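# Insert the loose pipe fully into the push-fit fitting

## Task

Slide the loose pipe completely into the open end of the push-fit fitting, until it is fully seated.

## Robot and tools

Robot: two seven-joint Kinova Gen3 arms, left_arm and right_arm, each ending in a Robotiq 2F-85 two-finger gripper with a wrist camera. Their bases sit near (+0.052, +0.338, 0) m for left_arm and (-0.049, -0.327, 0) m for right_arm. Cameras: cam_high, cam_low, cam_left_wrist, cam_right_wrist, each 672x504. Image left and right do not match the arm names.

Frame: all positions, orientations and offsets use the scene frame. Its origin is on the table top, halfway between the bases. +z is up, +x points out over the table, and left_arm is on the +y side. Each gripper's fingers point along its own +z and open and close along its own y. end_effector_position is the point between the pads when they are shut. The fingertips reach about 19 mm past it when closed and about 6 mm when fully open.

Row layout: one row always holds 16 numbers, each in [-1, 1], even if only one arm moves. The first 8 are left_arm: dx, dy, dz, rx, ry, rz, gripper position, gripper speed. The last 8 are the same for right_arm. dx..rz are offsets, not poses. They are counted from that arm's Hand target as it stood when the action or move began, along the scene axes. 1.0 means 0.6 m or 180 degrees, so 0.05 is 3 cm. rx, ry, rz form a single rotation vector, turned about the Hand target's position. Six zeros re-command the current Hand target. Sending the same offset again moves the arm again. Each step clips the commanded orientation to within 32 degrees of the measured one. A big turn of the gripper can swing the elbow.

Gripper numbers are absolute settings, not offsets. Position: +1 is open (85 mm), 0 is about 45 mm, -1 is shut. The mapping is not linear, so check position_measured_pct, which is roughly 50 - 50 x position. Speed: -1 is about 20 mm/s, 0 about 85, +1 about 150. A faster close from wider grips harder. To grip, close to a position narrower than the object and keep it there. To release, send a position a few mm wider than the object. To leave a gripper alone, resend its last position and speed, because 0 is itself a command.

Tools:
- execute_actions(actions, cameras): actions is a list of actions. Each action is a table of up to 15 rows, one per 1/30 s step, lasting 0.5 s. A short table repeats its last row. Every row counts from the action's start pose. An empty list returns state and all camera images. cameras: list of names, ["all"], or [].
- move(target, speed, blend, blocking, cameras): straight-line paths toward target, which is one 16-number row or a list of up to 15 rows. All rows count from the Hand targets at the move's start. speed is in m/s, 0.002 to 0.5, default 0.25, either one value or one per target. blend is a corner radius in m, and 0 means stop at each target. blocking=false returns after about 0.5 s while the move continues. Paths do not avoid obstacles or the other arm. The paths stop after 10 s at most. The result adds a move: line that says how it ended: done, off_target, moving, held or fault. limits=paced means a pose was clipped, and limits=held means a check blocked steps.
- wait(seconds 0 to 10), stop (brakes a running move), zoom_image(camera, region [x0, y0, x1, y1] in pixels, at most 504x504, latest images only), clear_fault(arm), read_manual, finished_scene(scene 1 or 2).

Results: end_effector_position (m) and end_effector_quat_wxyz are in the scene frame. Hand target is the last commanded pose after clipping, and the next offsets start from it. Tool commands shows the current gripper commands. object_status: 0 moving; 1 blocked while opening; 2 stopped on something short of the request (a firm grip); 3 reached the request, pads met, or a soft grip. motor_current_ma is near 1000 when holding, near 0 in free air. Flange force is the outside force in the gripper's own axes, including any held weight, with some error. Joint torques are also listed. Wrist depth gives 7x7 cells of distance in mm (164 to 4000), read row by row from the top left, and '-' means no value. Step readings list positions during a call. A MOTOR HOT line appears at 60 °C; at 75 °C the arm sags and stops for a while.

Cautions: the arms are stiff, so a target only a few mm past a solid contact presses very hard. To end a push, send the target back past the gripper. Contact at high speed hits hard. A joint torque over its limit (104.5 N m big joints, 51.3 N m wrist joints), or a 5-degree deviation from plan, causes a torque fault. The arm then freezes until clear_fault. Do not let the arms or grippers touch each other; the clearance check may block commands but does not always prevent contact. Do not drop the pipe, knock anything off the table, swing a load fast, or squeeze hard on a pipe still resting on the table. Slow, short moves near contact are safest. A disturbance may briefly nudge loose objects. Only call finished_scene when the pipe stays fully inserted after the gripper has let go and moved away.

Each tool is called as name([rows], argument=value, ...), one row to a line, values as JSON.

## Session

execute_actions(actions=[])

Scene clock: 0.00 s.
left_arm: end_effector_position=(+0.8844, +0.4014, +0.2527) position_measured_pct=0.0 object_status=3 motor_current_ma=0 end_effector_quat_wxyz=(-0.410, +0.683, -0.102, +0.596) | right_arm: end_effector_position=(+0.3172, -0.1823, +0.3216) position_measured_pct=0.0 object_status=3 motor_current_ma=0 end_effector_quat_wxyz=(+0.109, +0.751, -0.650, +0.031)
Joint positions: left_arm=[-0.028 1.077 0.217 1.437 -2.585 1.159 0.33] | right_arm=[-0.321 0.344 -0.272 1.415 0.203 1.594 2.651]
Joint velocities: within noise
Joint torques (N m): no reading
Motor temperatures (°C): left_arm=[37 35 31 31 38 37 43] | right_arm=[33 37 29 29 32 37 43]
Flange force (N): no reading
Wrist depth (mm): cam_left_wrist=[1244 1169 1107 1054 972 1265 1219 / 1285 1208 1139 1073 1353 1303 1246 / 1337 1246 1180 1454 1414 1350 1278 / 1857 1295 1199 1535 1467 1390 1131 / 1927 1832 1696 1590 1500 1251 881 / 2053 1911 1768 1687 1292 916 789 / 2112 1973 1832 1704 999 850 815] | cam_right_wrist=[490 503 516 526 540 551 566 / 482 488 502 513 525 538 550 / 471 482 487 499 512 524 537 / 460 469 481 489 501 510 525 / 451 460 471 479 491 502 513 / 441 449 459 469 479 491 502 / 434 443 452 460 471 480 491]
Hand target: left_arm +0.8844, +0.4014, +0.2527; -0.410, +0.683, -0.102, +0.596 | right_arm +0.3172, -0.1823, +0.3216; +0.109, +0.751, -0.650, +0.031
Tool commands: left_gripper/position=+1.0 left_gripper/speed=+1.0 right_gripper/position=+1.0 right_gripper/speed=+1.0

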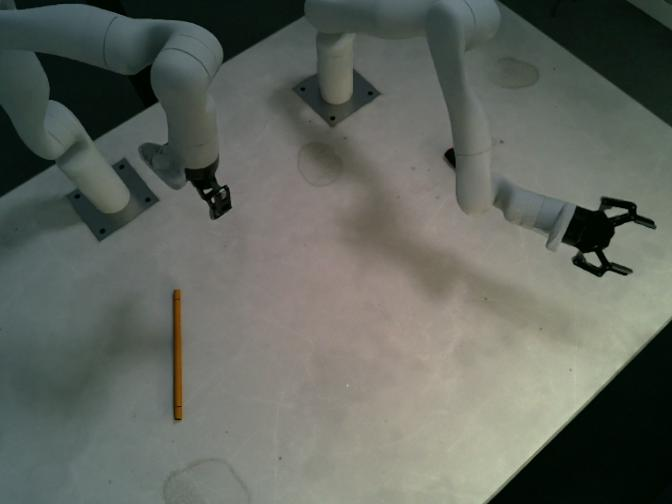

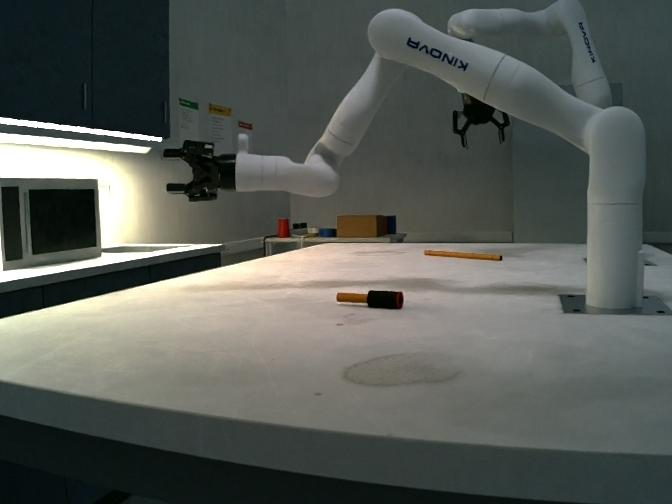

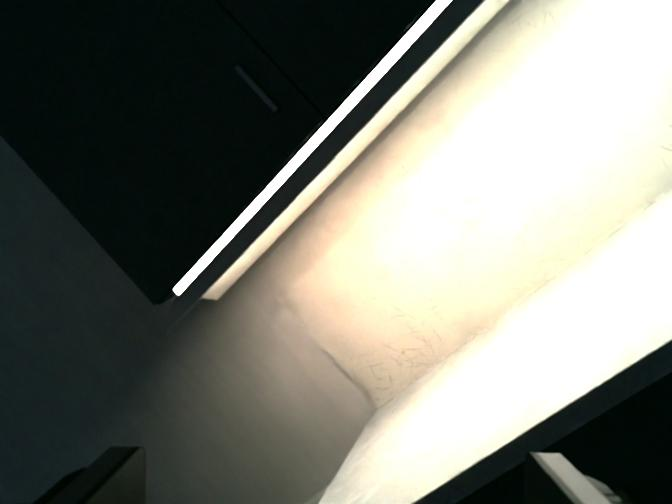

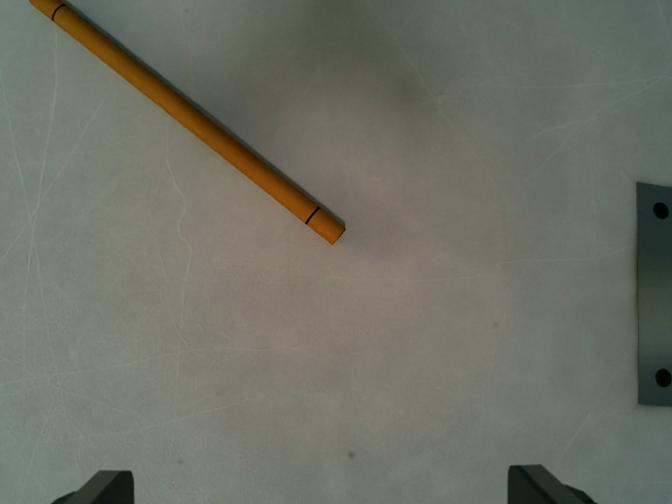

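zoom_image(camera="cam_low", region=[310, 270, 430, 330])

zoom_image(camera="cam_high", region=[400, 110, 520, 200])

zoom_image(camera="cam_right_wrist", region=[20, 0, 380, 270])

Scaled by 4.200 from the camera's 672x504 image, which has a finer 960x720 frame.

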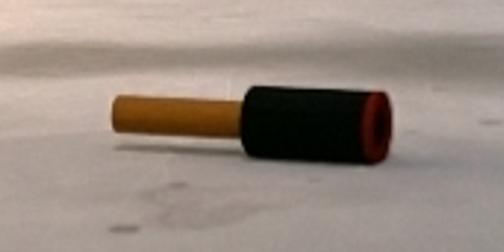

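Scaled by 4.200 from the camera's 672x504 image, which has a finer 960x720 frame.

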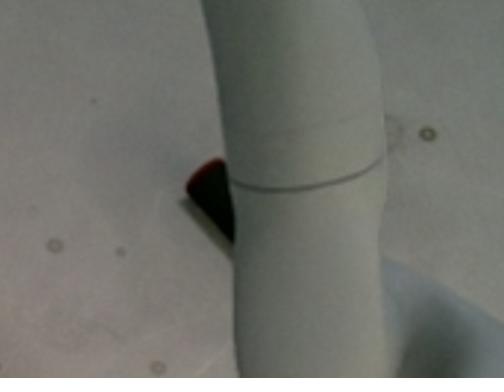

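Scaled by 1.400.

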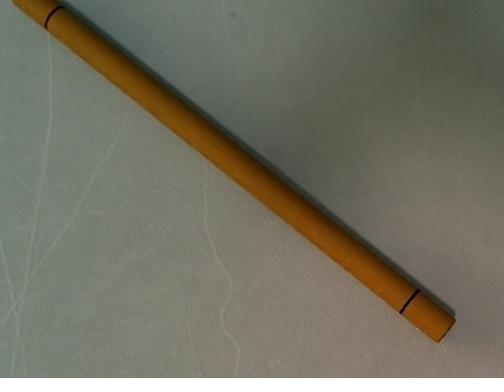

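move([
  [-0.474, 0.1643, 0.0788, -0.2258, 0.4625, 0, 1, 1, 0.12, -0.25, -0.15, 0.0498, 0.0005, 0.1887, 1, 1],
  [-0.784, 0.291, 0.0288, 0.474, 0.4367, -0.5895, 1, 1, 0.183, -0.3838, -0.2693, 0.0747, 0.0008, 0.2830, 1, 1],
], speed=0.35, blend=[0.05, 0], cameras=["all"])

Scene clock: 174.77 s.
left_arm: end_effector_position=(+0.4140, +0.5760, +0.2700) position_measured_pct=0.0 object_status=3 motor_current_ma=0 end_effector_quat_wxyz=(+0.000, -0.141, +0.990, +0.000) | right_arm: end_effector_position=(+0.4270, -0.4126, +0.1600) position_measured_pct=0.0 object_status=3 motor_current_ma=0 end_effector_quat_wxyz=(+0.000, +0.965, -0.264, +0.000)
Joint positions: left_arm=[-1.43 0.722 1.472 1.602 -0.721 1.483 -4.346] | right_arm=[0.38 0.57 -0.345 1.592 0.216 1.016 4.118]
Joint torques (N m): left_arm=[-0.04 -14.64 5.62 -6.53 -0.1 -0.08 0] | right_arm=[-0.73 -18.33 -1.28 -6.1 0.13 -0.11 0.42]
Motor temperatures (°C): left_arm=[36 43 30 31 38 37 43] | right_arm=[32 38 29 30 32 37 42]
Flange force (N): left_arm=[-1.6 1.0 0.5] | right_arm=[4.9 -1.2 -2.6]
Wrist depth (mm): cam_left_wrist=[414 414 414 414 412 413 412 / 416 415 414 413 414 413 413 / 416 415 415 415 414 413 414 / 417 416 416 415 415 414 414 / 418 417 417 415 415 415 414 / 418 418 416 417 415 416 416 / 419 419 418 417 417 417 416] | cam_right_wrist=[303 304 306 306 308 310 311 / 303 304 305 307 307 309 310 / 304 304 306 306 308 309 310 / 302 304 304 306 307 308 309 / 302 304 305 305 306 308 309 / 302 303 304 306 307 309 308 / 302 303 304 305 306 307 308]
Hand target: left_arm +0.4140, +0.5760, +0.2700; +0.000, -0.141, +0.990, +0.000 | right_arm +0.4270, -0.4126, +0.1600; +0.000, +0.965, -0.264, +0.000
Off the commanded pose: left_arm 0.000 m, 0 deg | right_arm 0.000 m, 0 deg.
move: done

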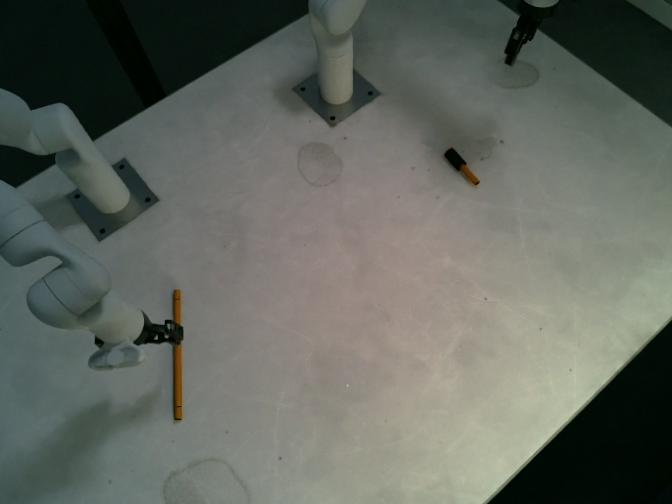

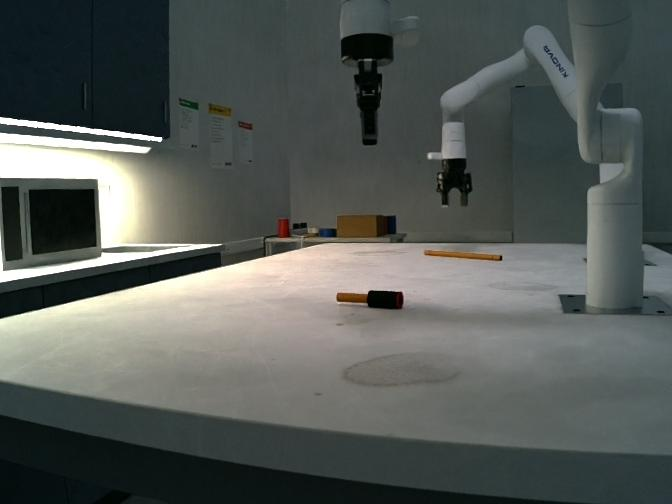

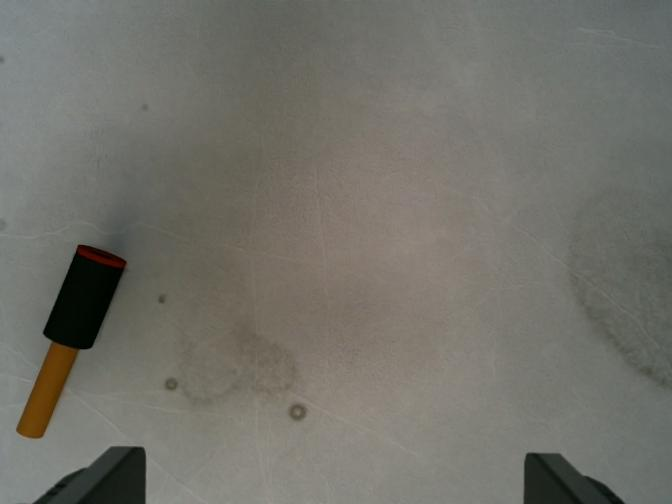

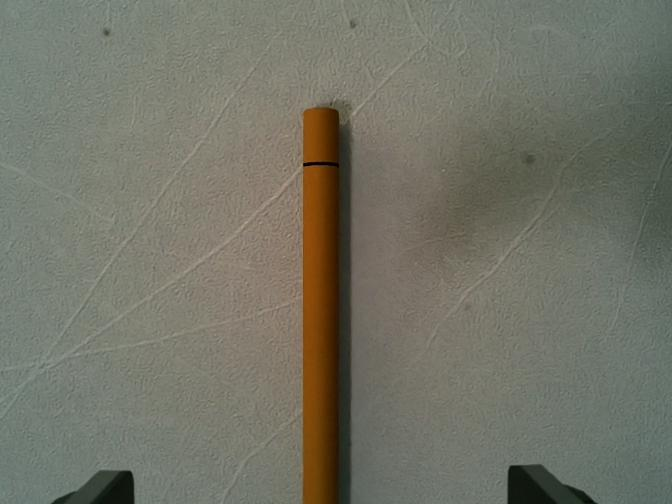

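zoom_image(camera="cam_left_wrist", region=[0, 230, 160, 450])

Scaled by 2.291.

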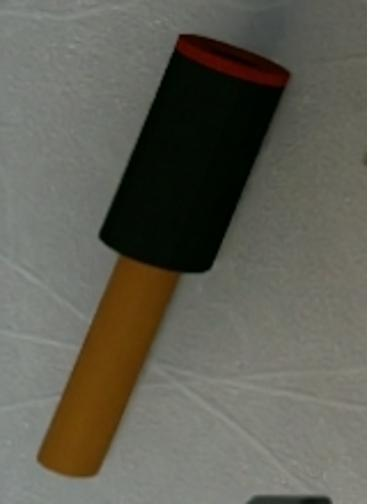

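move(target=[0.038, -0.2542, -0.2833, 0, 0, -0.1217, 1, 1, 0, 0, -0.1167, 0, 0, 0, 1, 1], speed=0.25, cameras=["cam_left_wrist", "cam_right_wrist"])

Scene clock: 223.93 s.
left_arm: end_effector_position=(+0.4368, +0.4235, +0.1000) position_measured_pct=0.0 object_status=3 motor_current_ma=0 end_effector_quat_wxyz=(+0.000, +0.050, +0.999, +0.000) | right_arm: end_effector_position=(+0.4270, -0.4126, +0.0900) position_measured_pct=0.0 object_status=3 motor_current_ma=0 end_effector_quat_wxyz=(+0.000, +0.965, -0.264, +0.000)
Joint positions: left_arm=[-1.038 0.9 1.288 2.005 -1.011 1.093 -4.087] | right_arm=[0.361 0.672 -0.316 1.673 0.264 0.837 4.078]
Joint torques (N m): left_arm=[0.04 -15.21 5.87 -4.11 -0.05 -0.09 -0.01] | right_arm=[-0.69 -19.02 -1.31 -5.1 0.12 -0.11 0.44]
Flange force (N): left_arm=[-1.4 1.1 0.9] | right_arm=[4.8 -1.2 -2.0]
Wrist depth (mm): cam_left_wrist=[246 245 245 245 244 244 244 / 246 246 246 245 245 245 245 / 246 246 246 246 245 245 245 / 247 247 246 246 246 246 245 / 247 247 247 240 246 246 246 / 248 248 247 220 247 247 246 / 248 248 247 220 247 247 246] | cam_right_wrist=[234 235 236 237 238 238 240 / 234 235 236 236 237 238 239 / 233 235 235 236 237 238 239 / 233 234 235 235 237 238 239 / 233 235 235 235 237 238 239 / 233 234 235 223 237 237 238 / 233 233 235 235 236 237 238]
Hand target: left_arm +0.4368, +0.4234, +0.1000; +0.000, +0.050, +0.999, +0.000 | right_arm +0.4270, -0.4126, +0.0900; +0.000, +0.965, -0.264, +0.000
Off the commanded pose: left_arm 0.000 m, 0 deg | right_arm 0.000 m, 0 deg.
move: done
Images, in order (width x height): cam_left_wrist 672x504, cam_right_wrist 672x504.

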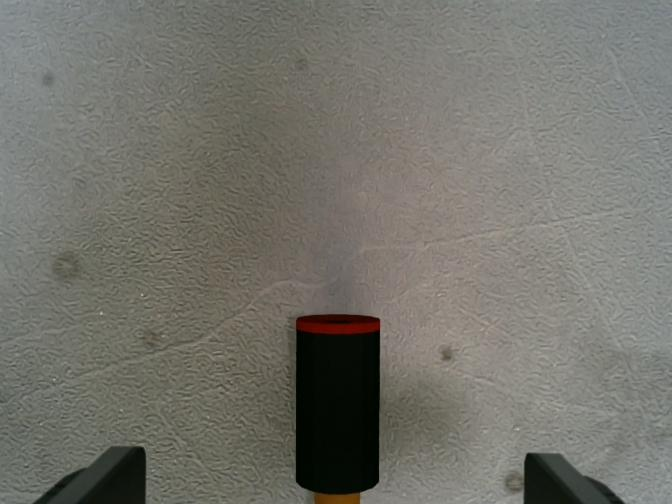

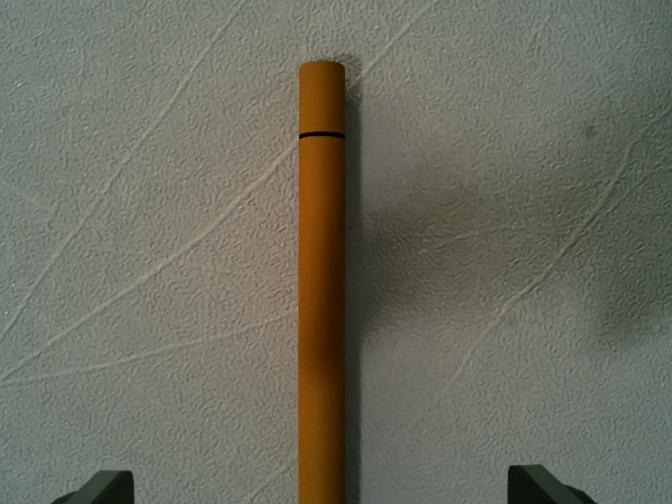

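zoom_image(camera="cam_left_wrist", region=[270, 290, 410, 395])

zoom_image(camera="cam_right_wrist", region=[40, 400, 640, 504])

Scaled by 3.600.

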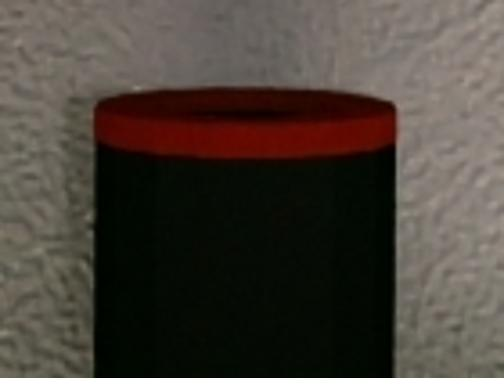

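Region (40, 400, 640, 504) is 600x104 pixels. A region can be at most 504 by 504 pixels.

zoom_image(camera="cam_right_wrist", region=[76, 430, 566, 504])

zoom_image(camera="cam_left_wrist", region=[90, 430, 580, 504])

Scaled by 1.029.

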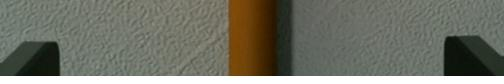

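Scaled by 1.029.

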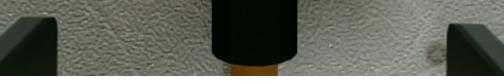

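move(target=[0, 0, -0.1283, 0, 0, 0.0044, 1, 1, 0, 0, -0.115, 0, 0, -0.0044, 1, 1], speed=0.12, cameras=["cam_left_wrist", "cam_right_wrist"])

Scene clock: 242.47 s.
left_arm: end_effector_position=(+0.4369, +0.4234, +0.0230) position_measured_pct=0.0 object_status=3 motor_current_ma=0 end_effector_quat_wxyz=(+0.000, +0.043, +0.999, +0.000) | right_arm: end_effector_position=(+0.4270, -0.4126, +0.0210) position_measured_pct=0.0 object_status=3 motor_current_ma=0 end_effector_quat_wxyz=(+0.000, +0.963, -0.271, +0.000)
Joint positions: left_arm=[-0.96 1.022 1.122 2.06 -1.214 0.962 -3.942] | right_arm=[0.332 0.792 -0.271 1.718 0.311 0.673 4.026]
Joint torques (N m): left_arm=[-0.1 -16.5 6.01 -2.56 -0.11 -0.08 -0.01] | right_arm=[-0.7 -19.74 -1.25 -3.93 0.11 -0.09 0.42]
Flange force (N): left_arm=[-1.7 0.4 1.8] | right_arm=[5.2 -1.2 -1.4]
Wrist depth (mm): cam_left_wrist=[169 169 168 168 168 168 168 / 169 169 169 169 168 168 168 / 170 169 169 169 169 169 169 / 170 170 170 169 169 169 169 / 170 170 170 170 169 169 169 / 171 171 170 - 170 170 169 / 171 - 170 - 170 170 169] | cam_right_wrist=[166 166 167 168 168 169 169 / 166 167 167 168 168 169 169 / 165 166 167 167 168 168 169 / 165 166 167 167 168 168 169 / 165 166 166 167 167 168 169 / 165 166 166 167 167 168 168 / 165 165 166 - 167 168 168]
Hand target: left_arm +0.4368, +0.4234, +0.0230; +0.000, +0.043, +0.999, +0.000 | right_arm +0.4270, -0.4126, +0.0210; +0.000, +0.963, -0.271, +0.000
Off the commanded pose: left_arm 0.000 m, 0 deg | right_arm 0.000 m, 0 deg.
move: done
Images, in order (width x height): cam_left_wrist 672x504, cam_right_wrist 672x504.

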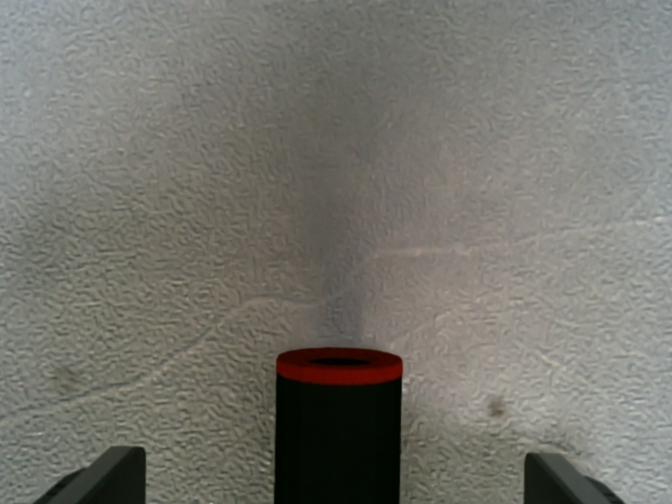

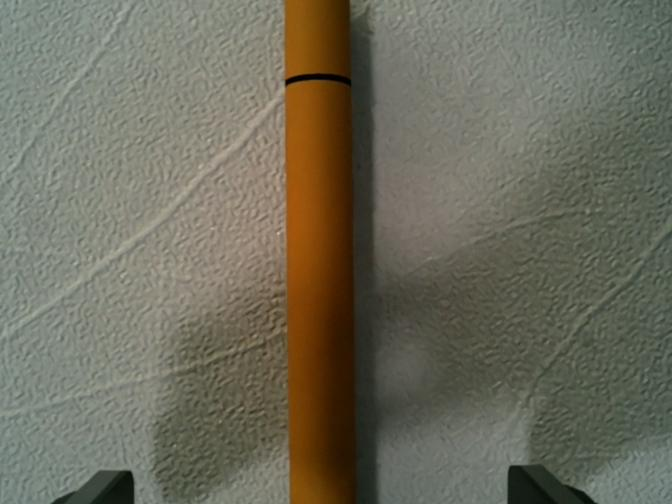

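move(target=[0, 0, 0, 0, 0, 0, -0.65, -1, 0, 0, 0, 0, 0, 0, -0.92, -1], speed=0.12, cameras=["cam_left_wrist", "cam_right_wrist"])

Scene clock: 252.37 s.
left_arm: end_effector_position=(+0.4369, +0.4234, +0.0230) position_measured_pct=69.3 object_status=2 motor_current_ma=1000 end_effector_quat_wxyz=(+0.000, +0.043, +0.999, +0.000) | right_arm: end_effector_position=(+0.4270, -0.4126, +0.0210) position_measured_pct=83.5 object_status=0 motor_current_ma=1000 end_effector_quat_wxyz=(+0.000, +0.963, -0.271, +0.000)
Joint positions: left_arm=[-0.96 1.022 1.122 2.06 -1.214 0.962 -3.942] | right_arm=[0.332 0.792 -0.271 1.718 0.311 0.673 4.026]
Joint torques (N m): left_arm=[0.43 -11.13 2.71 -3.23 -1.24 -1.23 -0.02] | right_arm=[-0.56 -16.36 -0.72 -3.93 0.32 -1.01 0.41]
Flange force (N): left_arm=[4.0 0.0 -19.7] | right_arm=[2.5 -0.5 -10.2]
Wrist depth (mm): cam_left_wrist=[169 169 168 168 168 168 168 / 169 169 169 169 169 168 168 / 170 169 169 169 169 169 168 / 170 170 170 169 169 169 169 / 170 170 170 170 170 169 169 / 171 170 170 - 170 170 170 / 171 171 - - - 170 170] | cam_right_wrist=[166 166 167 168 168 169 170 / 166 166 167 168 168 169 169 / 166 166 167 167 168 169 169 / 165 166 167 167 168 168 169 / 165 166 167 167 168 168 169 / 165 166 166 167 167 168 169 / 165 166 166 - 167 168 168]
Hand target: left_arm +0.4369, +0.4234, +0.0230; +0.000, +0.043, +0.999, +0.000 | right_arm +0.4270, -0.4126, +0.0210; +0.000, +0.963, -0.271, +0.000
Off the commanded pose: left_arm 0.000 m, 0 deg | right_arm 0.000 m, 0 deg.
move: done
Images, in order (width x height): cam_left_wrist 672x504, cam_right_wrist 672x504.

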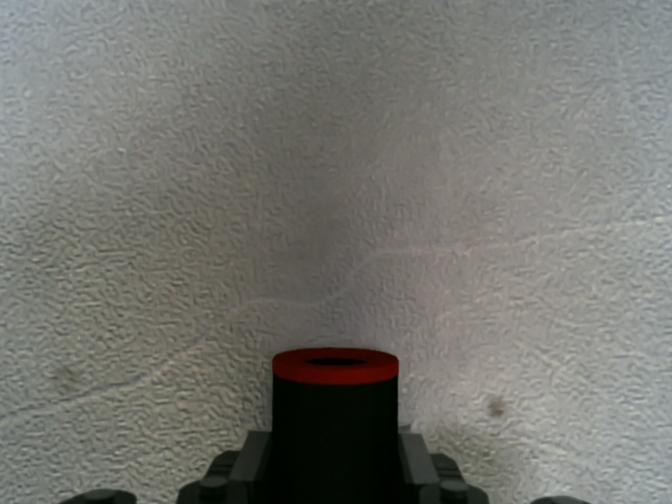

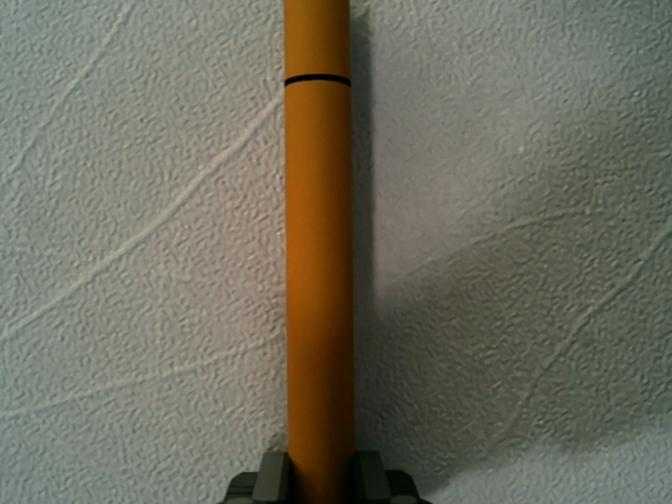

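zoom_image(camera="cam_left_wrist", region=[260, 335, 410, 455])

Scaled by 3.360.

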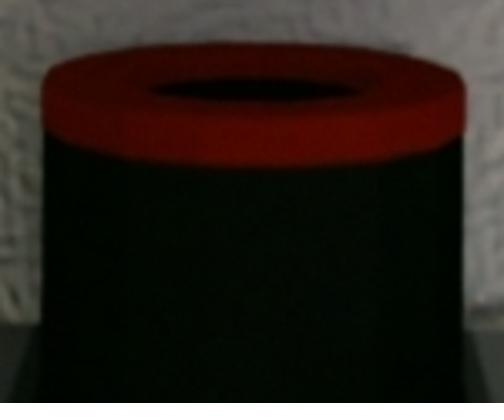

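move([
  [0, 0, 0.1283, 0, 0, 0, -0.65, -1, 0, 0, 0.14, 0, 0, 0, -0.92, -1],
  [-0.0282, -0.3057, 0.1283, 0, 0, 0.5274, -0.65, -1, -0.0117, 0.6793, 0.14, 0, 0, -0.3252, -0.92, -1],
], speed=[0.12, 0.25], blend=[0.02, 0], cameras=["all"])

Scene clock: 296.97 s.
left_arm: end_effector_position=(+0.4199, +0.2400, +0.1000) position_measured_pct=69.3 object_status=2 motor_current_ma=1000 end_effector_quat_wxyz=(+0.000, +0.707, -0.707, +0.000) | right_arm: end_effector_position=(+0.4200, -0.0051, +0.1050) position_measured_pct=83.5 object_status=2 motor_current_ma=1000 end_effector_quat_wxyz=(+0.000, +0.708, -0.707, +0.000)
Joint positions: left_arm=[-0.381 0.609 0.842 2.043 -0.654 0.778 -2.284] | right_arm=[-0.591 0.794 -0.044 1.323 0.037 1.026 2.47]
Joint torques (N m): left_arm=[-0.06 -14.72 3.39 -5.02 -0.11 -0.14 -0.02] | right_arm=[-0.72 -22.84 0.13 -6.49 0.14 -0.06 0.42]
Flange force (N): left_arm=[0.7 -2.5 1.9] | right_arm=[-3.3 -5.8 -1.1]
Wrist depth (mm): cam_left_wrist=[245 245 244 - 244 244 244 / 245 245 245 - 244 244 244 / 246 246 245 245 245 245 244 / 246 246 246 246 246 245 245 / 247 246 247 246 246 246 245 / 247 247 247 - 246 246 246 / 248 248 - - - 247 247] | cam_right_wrist=[249 250 251 - 253 254 255 / 248 250 250 - 253 253 255 / 249 249 250 - 252 253 254 / 248 249 250 - 251 253 254 / 248 249 249 - 251 252 253 / 246 248 249 - 251 251 253 / 247 248 249 - 251 252 253]
Hand target: left_arm +0.4199, +0.2400, +0.1000; +0.000, +0.707, -0.707, +0.000 | right_arm +0.4200, -0.0050, +0.1050; +0.000, +0.708, -0.707, +0.000
Off the commanded pose: left_arm 0.000 m, 0 deg | right_arm 0.000 m, 0 deg.
move: done

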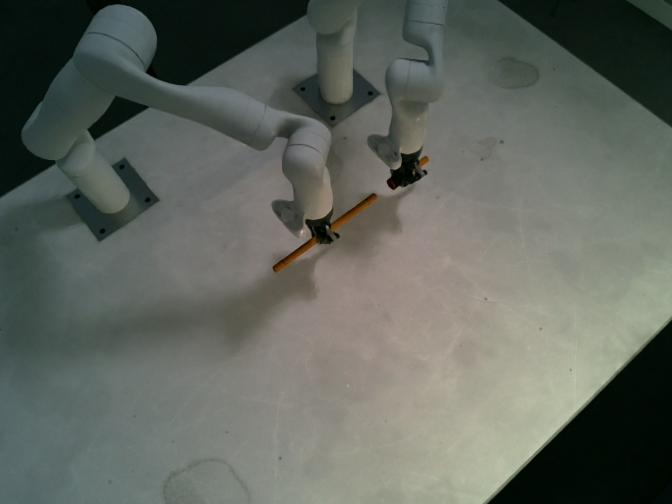

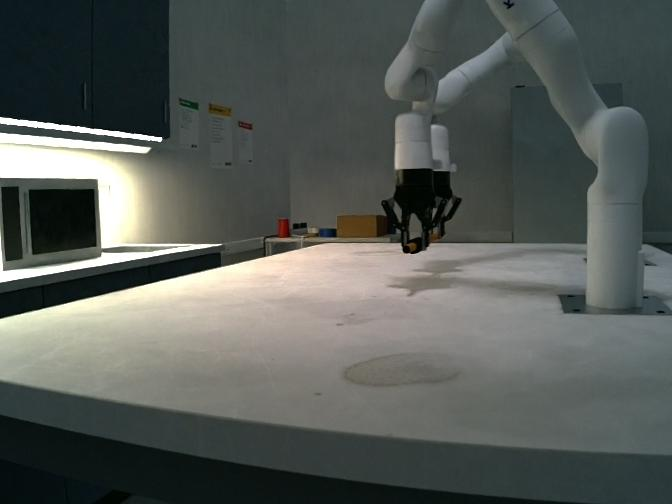

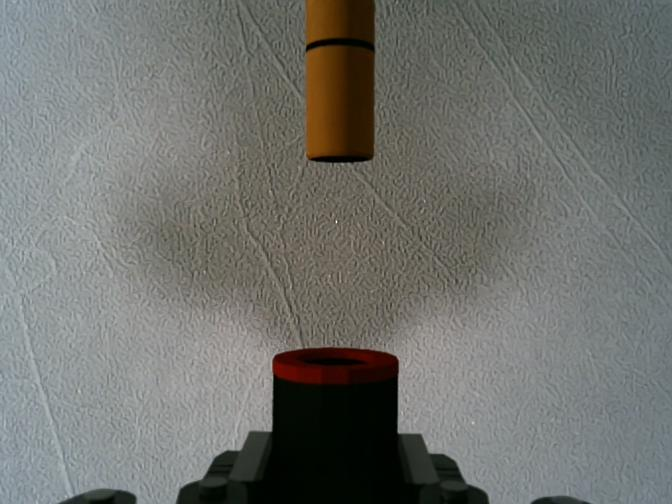

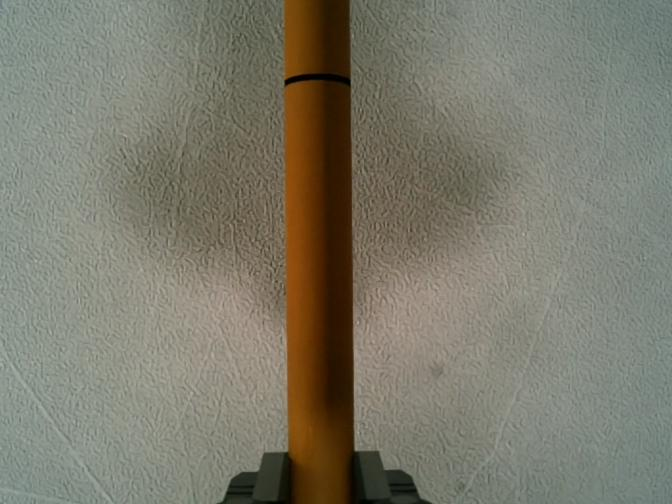

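zoom_image(camera="cam_left_wrist", region=[240, 0, 440, 200])

zoom_image(camera="cam_left_wrist", region=[240, 304, 440, 504])

Scaled by 2.520.

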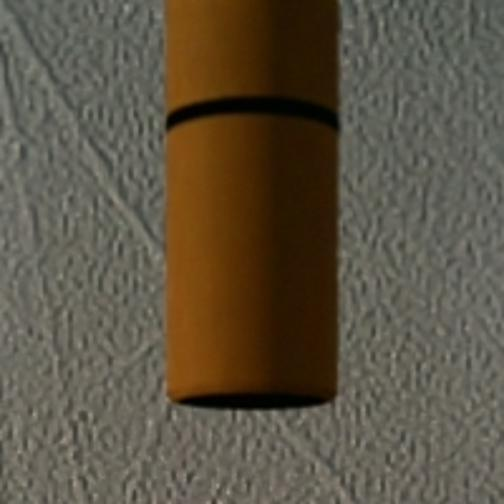

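Scaled by 2.520.

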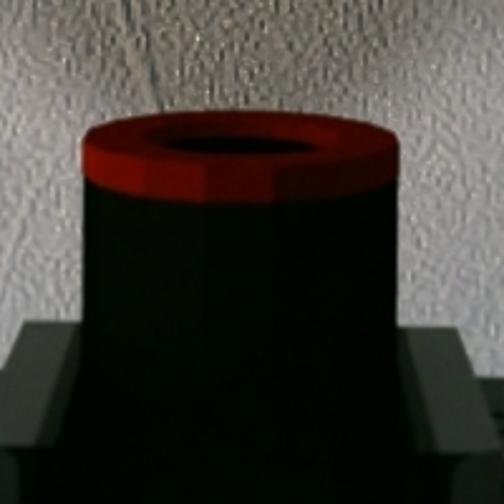

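move(target=[0, 0, 0, 0, 0, 0, -0.65, -1, 0, 0.0667, 0, 0, 0, 0, -0.92, -1], speed=0.1, cameras=["cam_left_wrist", "cam_high", "cam_low"])

zoom_image(camera="cam_left_wrist", region=[240, 250, 440, 450])

zoom_image(camera="cam_high", region=[330, 130, 450, 250])

zoom_image(camera="cam_low", region=[360, 180, 500, 280])

Scene clock: 324.93 s.
left_arm: end_effector_position=(+0.4199, +0.2400, +0.1000) position_measured_pct=69.3 object_status=2 motor_current_ma=1000 end_effector_quat_wxyz=(+0.000, +0.707, -0.707, +0.000) | right_arm: end_effector_position=(+0.4200, +0.0350, +0.1050) position_measured_pct=83.5 object_status=2 motor_current_ma=1000 end_effector_quat_wxyz=(+0.000, +0.708, -0.707, +0.000)
Joint positions: left_arm=[-0.381 0.609 0.842 2.043 -0.654 0.778 -2.284] | right_arm=[-0.648 0.845 -0.041 1.214 0.035 1.083 2.419]
Joint torques (N m): left_arm=[-0.09 -14.71 3.39 -5.07 -0.13 -0.16 -0.02] | right_arm=[-0.62 -23.8 0.14 -6.87 0.15 -0.04 0.44]
Flange force (N): left_arm=[0.8 -2.4 1.9] | right_arm=[-3.7 -5.3 -1.0]
Wrist depth (mm): cam_left_wrist=[245 245 244 - 244 244 244 / 245 245 245 - 244 244 244 / 246 246 246 - 245 245 244 / 246 246 246 - 245 245 245 / 247 247 246 - 246 246 246 / 248 247 247 - 246 246 246 / 248 248 - - - 247 247] | cam_right_wrist=[249 249 251 - 253 254 255 / 249 250 251 - 253 253 255 / 248 249 250 - 252 253 253 / 249 249 250 - 252 252 254 / 248 248 249 - 252 252 253 / 247 248 248 - 251 252 253 / 247 248 248 - 251 252 252]
Hand target: left_arm +0.4199, +0.2400, +0.1000; +0.000, +0.707, -0.707, +0.000 | right_arm +0.4200, +0.0350, +0.1050; +0.000, +0.708, -0.707, +0.000
Off the commanded pose: left_arm 0.000 m, 0 deg | right_arm 0.000 m, 0 deg.
move: done
Images, in order (width x height): cam_high 672x504, cam_low 672x504, cam_left_wrist 672x504.

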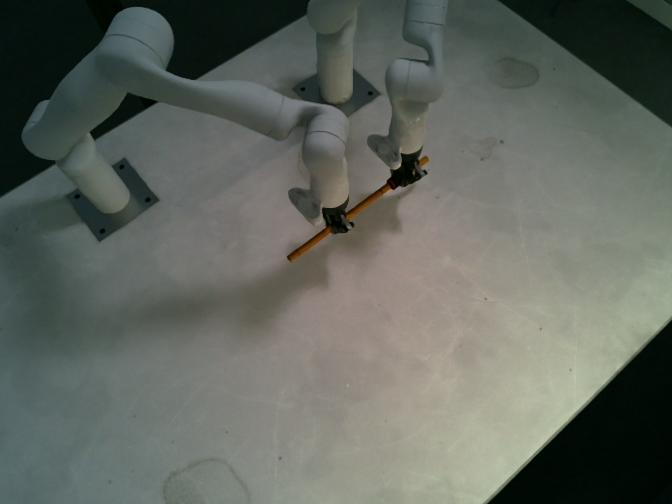

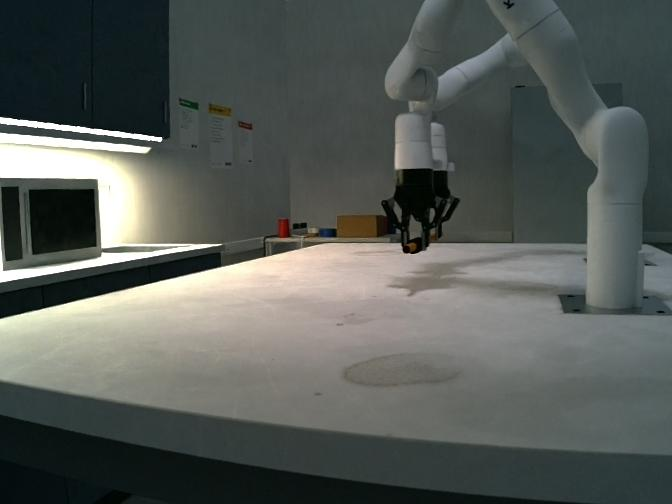

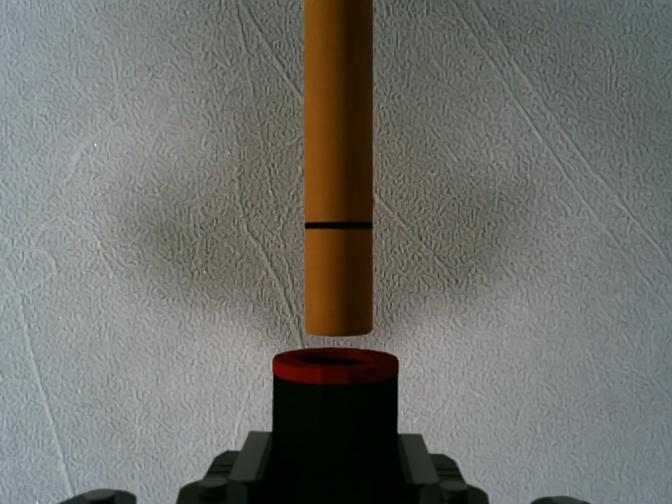

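Scaled by 2.520.

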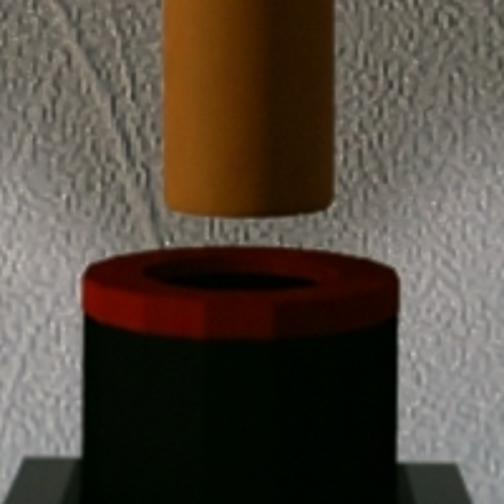

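Scaled by 4.200 from the camera's 672x504 image, which has a finer 960x720 frame.

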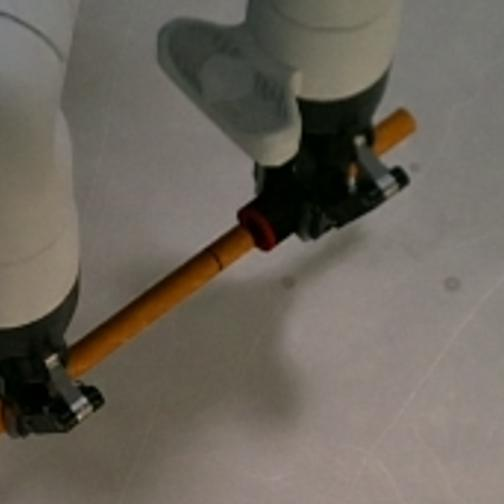

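Scaled by 3.600 from the camera's 672x504 image, which has a finer 960x720 frame.

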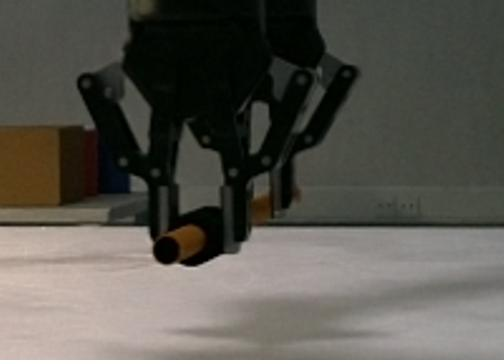

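zoom_image(camera="cam_high", region=[340, 145, 440, 220])

zoom_image(camera="cam_low", region=[395, 220, 455, 265])

Scaled by 5.040 from the camera's 672x504 image, which has a finer 960x720 frame.

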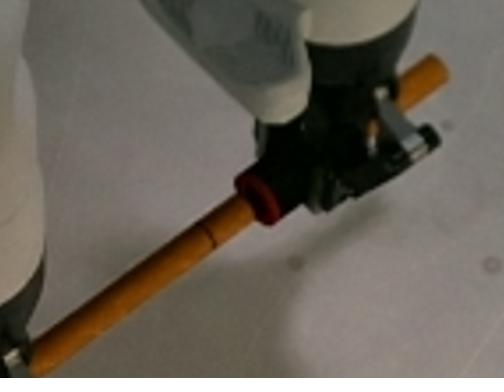

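Scaled by 8.400 from the camera's 672x504 image, which has a finer 960x720 frame.

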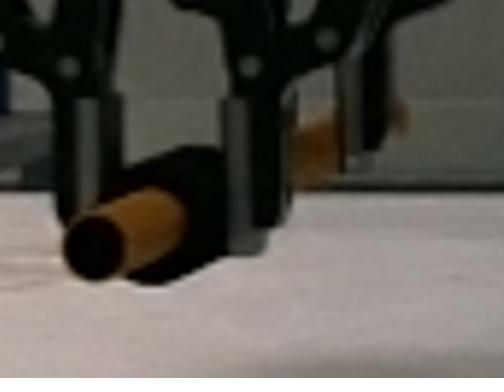

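move(target=[0, 0, 0, 0, 0, 0, -0.65, -1, 0.0012, 0.0100, 0, 0, 0, 0, -0.92, -1], speed=0.05, cameras=["cam_left_wrist"])

zoom_image(camera="cam_left_wrist", region=[260, 300, 410, 450])

Scene clock: 350.67 s.
left_arm: end_effector_position=(+0.4199, +0.2400, +0.1000) position_measured_pct=69.3 object_status=2 motor_current_ma=1000 end_effector_quat_wxyz=(+0.000, +0.707, -0.707, +0.000) | right_arm: end_effector_position=(+0.4207, +0.0410, +0.1049) position_measured_pct=83.5 object_status=2 motor_current_ma=1000 end_effector_quat_wxyz=(+0.000, +0.708, -0.707, +0.000)
Joint positions: left_arm=[-0.381 0.609 0.842 2.043 -0.654 0.778 -2.284] | right_arm=[-0.655 0.855 -0.04 1.194 0.035 1.094 2.413]
Joint torques (N m): left_arm=[-0.06 -14.72 3.38 -5.04 -0.09 -0.14 0.01] | right_arm=[-0.65 -23.95 0.15 -6.83 0.12 0 0.41]
Flange force (N): left_arm=[0.6 -2.5 1.9] | right_arm=[-3.9 -5.6 -1.1]
Wrist depth (mm): cam_left_wrist=[245 245 244 - 244 244 244 / 246 245 245 - 244 244 244 / 246 246 246 - 245 245 245 / 246 246 246 - 245 245 245 / 247 247 247 - 246 246 246 / 247 247 247 - 246 246 246 / 248 248 - - - 247 246] | cam_right_wrist=[249 250 251 - 253 254 255 / 249 250 251 - 253 254 255 / 248 249 250 - 252 253 254 / 248 249 249 - 252 253 253 / 247 248 249 - 252 252 253 / 247 248 249 - 251 252 254 / 247 248 248 - 251 251 252]
Hand target: left_arm +0.4199, +0.2400, +0.1000; +0.000, +0.707, -0.707, +0.000 | right_arm +0.4207, +0.0410, +0.1049; +0.000, +0.708, -0.707, +0.000
Off the commanded pose: left_arm 0.000 m, 0 deg | right_arm 0.000 m, 0 deg.
move: done
Images, in order (width x height): cam_left_wrist 672x504.

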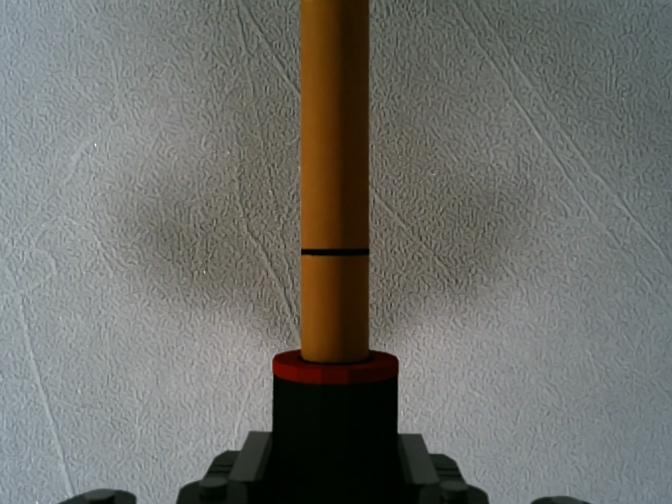

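Scaled by 3.360.

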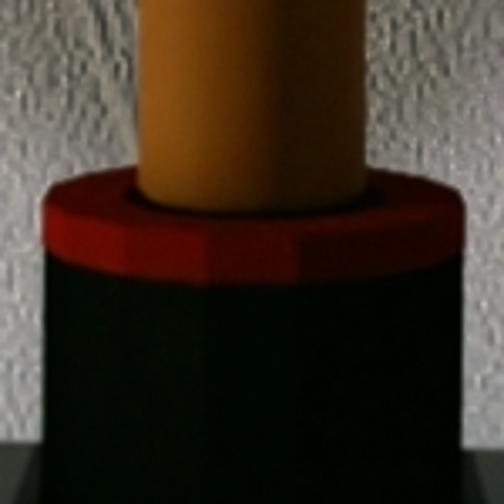

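move(target=[0, 0, 0, 0, 0, 0, -0.65, -1, -0.0002, 0.0067, 0, 0, 0, 0, -0.92, -1], speed=0.03, cameras=["cam_left_wrist"])

Scene clock: 354.43 s.
left_arm: end_effector_position=(+0.4199, +0.2400, +0.1000) position_measured_pct=69.3 object_status=2 motor_current_ma=1000 end_effector_quat_wxyz=(+0.000, +0.707, -0.707, +0.000) | right_arm: end_effector_position=(+0.4206, +0.0450, +0.1050) position_measured_pct=83.5 object_status=2 motor_current_ma=1000 end_effector_quat_wxyz=(+0.000, +0.708, -0.707, +0.000)
Joint positions: left_arm=[-0.381 0.609 0.842 2.043 -0.654 0.778 -2.284] | right_arm=[-0.661 0.86 -0.04 1.182 0.035 1.1 2.408]
Joint torques (N m): left_arm=[-0.07 -14.81 3.46 -5.07 -0.09 -0.15 0] | right_arm=[-0.63 -23.85 0.23 -6.83 0.16 0 0.42]
Flange force (N): left_arm=[0.7 -2.6 2.3] | right_arm=[-3.8 -5.4 -1.3]
Wrist depth (mm): cam_left_wrist=[245 245 245 - 244 244 243 / 245 245 245 - 245 244 244 / 246 246 245 - 245 245 245 / 246 246 246 - 245 245 245 / 247 246 246 - 246 246 246 / 247 248 247 - 247 246 246 / 248 248 - - - 247 247] | cam_right_wrist=[249 250 251 - 253 254 255 / 249 249 250 - 253 254 254 / 248 250 250 - 252 254 254 / 248 249 249 - 252 253 254 / 247 248 249 - 252 252 253 / 247 248 249 - 251 252 253 / 247 248 249 - 251 251 252]
Hand target: left_arm +0.4199, +0.2400, +0.1000; +0.000, +0.707, -0.707, +0.000 | right_arm +0.4206, +0.0450, +0.1050; +0.000, +0.708, -0.707, +0.000
Off the commanded pose: left_arm 0.000 m, 0 deg | right_arm 0.000 m, 0 deg.
move: done
Images, in order (width x height): cam_left_wrist 672x504.

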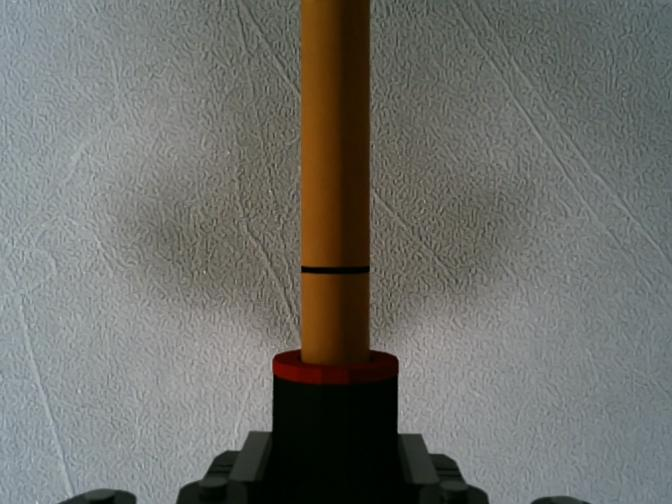

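move(target=[0, 0, 0, 0, 0, 0, -0.65, -1, 0, 0.0117, 0, 0, 0, 0, -0.92, -1], speed=0.03, cameras=["cam_left_wrist"])

Scene clock: 359.37 s.
left_arm: end_effector_position=(+0.4199, +0.2402, +0.1000) position_measured_pct=69.3 object_status=2 motor_current_ma=1000 end_effector_quat_wxyz=(+0.000, +0.707, -0.707, +0.000) | right_arm: end_effector_position=(+0.4206, +0.0519, +0.1049) position_measured_pct=83.5 object_status=2 motor_current_ma=1000 end_effector_quat_wxyz=(+0.000, +0.708, -0.707, +0.000)
Joint positions: left_arm=[-0.382 0.609 0.841 2.043 -0.654 0.778 -2.284] | right_arm=[-0.67 0.87 -0.039 1.16 0.035 1.112 2.4]
Joint torques (N m): left_arm=[7.23 -13.29 11.89 -7.01 3.03 -4.9 0] | right_arm=[-10.12 -26.32 -7.61 -13.12 -3.98 -4.73 0.31]
Flange force (N): left_arm=[-18.9 -3.3 3.6] | right_arm=[16.8 -5.2 -2.1]
Wrist depth (mm): cam_left_wrist=[245 245 244 - 244 243 243 / 245 245 245 - 244 244 244 / 246 245 245 - 245 245 245 / 246 246 246 - 245 245 245 / 247 247 246 - 246 246 245 / 247 247 247 - 246 246 246 / 248 247 - - - 247 246] | cam_right_wrist=[249 250 251 - 253 254 255 / 249 249 250 - 253 253 254 / 248 249 250 - 252 254 254 / 248 248 249 - 252 253 254 / 247 248 249 - 251 252 253 / 247 247 248 - 250 251 252 / 247 248 248 - 250 251 252]
Hand target: left_arm +0.4199, +0.2400, +0.1000; +0.000, +0.707, -0.707, +0.000 | right_arm +0.4206, +0.0520, +0.1050; +0.000, +0.708, -0.707, +0.000
Off the commanded pose: left_arm 0.000 m, 0 deg | right_arm 0.000 m, 0 deg.
move: done
Images, in order (width x height): cam_left_wrist 672x504.

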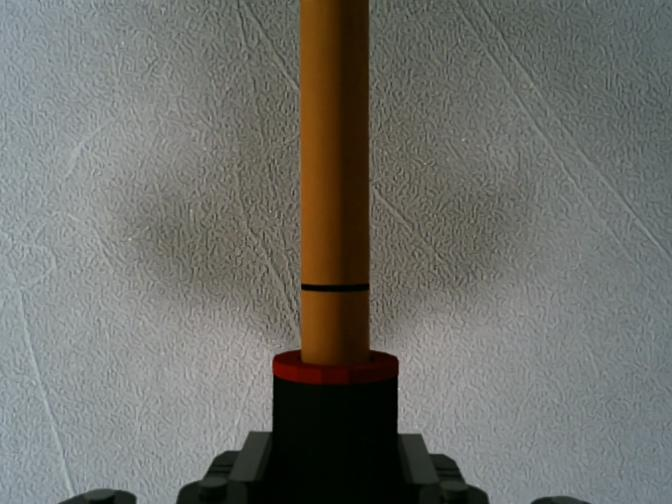

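wait(seconds=0.1, cameras=["cam_right_wrist", "cam_left_wrist"])

zoom_image(camera="cam_left_wrist", region=[260, 250, 410, 400])

Scene clock: 363.63 s.
left_arm: end_effector_position=(+0.4199, +0.2400, +0.1000) position_measured_pct=69.3 object_status=2 motor_current_ma=1000 end_effector_quat_wxyz=(+0.000, +0.707, -0.707, +0.000) | right_arm: end_effector_position=(+0.4205, +0.0520, +0.1049) position_measured_pct=83.5 object_status=2 motor_current_ma=1000 end_effector_quat_wxyz=(+0.000, +0.708, -0.707, +0.000)
Joint positions: left_arm=[-0.381 0.609 0.842 2.043 -0.654 0.778 -2.284] | right_arm=[-0.67 0.87 -0.039 1.16 0.034 1.112 2.4]
Joint torques (N m): left_arm=[7.68 -13.22 12.4 -7.17 3.24 -5.22 -0.01] | right_arm=[-10.78 -26.41 -8.14 -13.47 -4.25 -5.03 0.28]
Flange force (N): left_arm=[-20.1 -3.3 3.7] | right_arm=[18.1 -5.3 -2.3]
Wrist depth (mm): cam_left_wrist=[244 244 244 - 243 243 243 / 245 245 245 - 244 244 244 / 246 246 245 - 245 245 244 / 246 246 246 - 245 245 245 / 246 247 246 - 246 246 245 / 247 247 247 - 246 246 246 / 248 247 - - - 247 246] | cam_right_wrist=[249 250 251 - 253 255 255 / 249 250 250 - 253 253 254 / 248 249 250 - 252 253 254 / 248 248 250 - 252 253 253 / 247 249 249 - 251 252 253 / 247 247 248 - 251 252 252 / 246 247 248 - 250 251 252]
Hand target: left_arm +0.4199, +0.2400, +0.1000; +0.000, +0.707, -0.707, +0.000 | right_arm +0.4205, +0.0520, +0.1050; +0.000, +0.708, -0.707, +0.000
Tool commands: left_gripper/position=-0.65 left_gripper/speed=-1.0 right_gripper/position=-0.92 right_gripper/speed=-1.0
Off the commanded pose: left_arm 0.000 m, 0 deg | right_arm 0.000 m, 0 deg.
wait: 0.10 s; at rest from the start
Images, in order (width x height): cam_left_wrist 672x504, cam_right_wrist 672x504.

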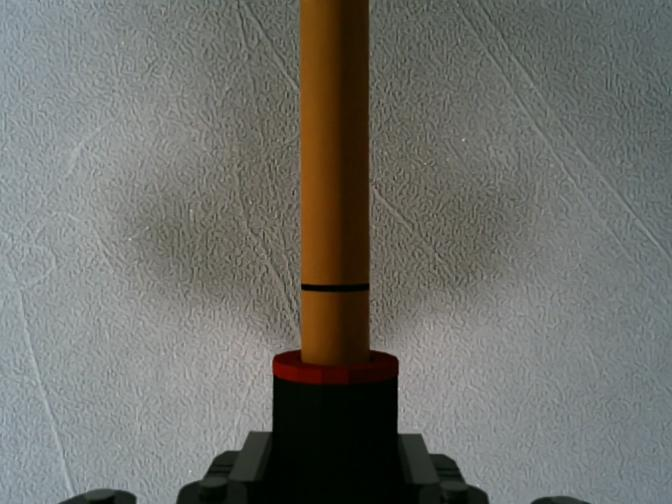

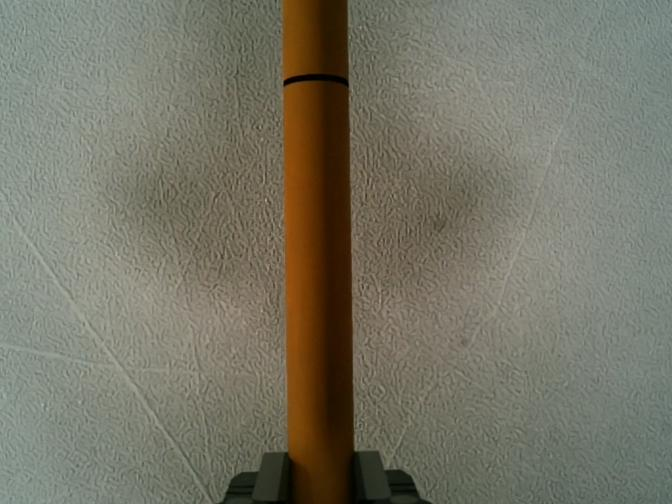

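Scaled by 3.360.

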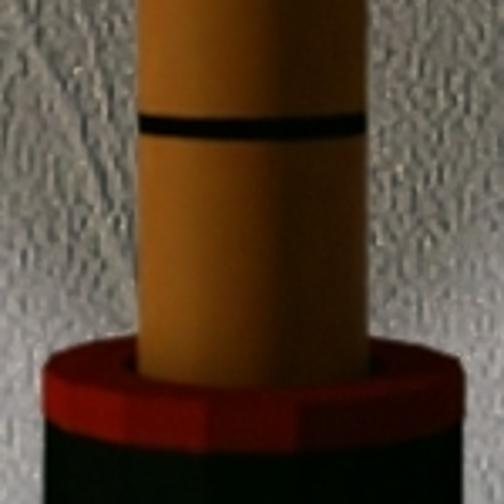

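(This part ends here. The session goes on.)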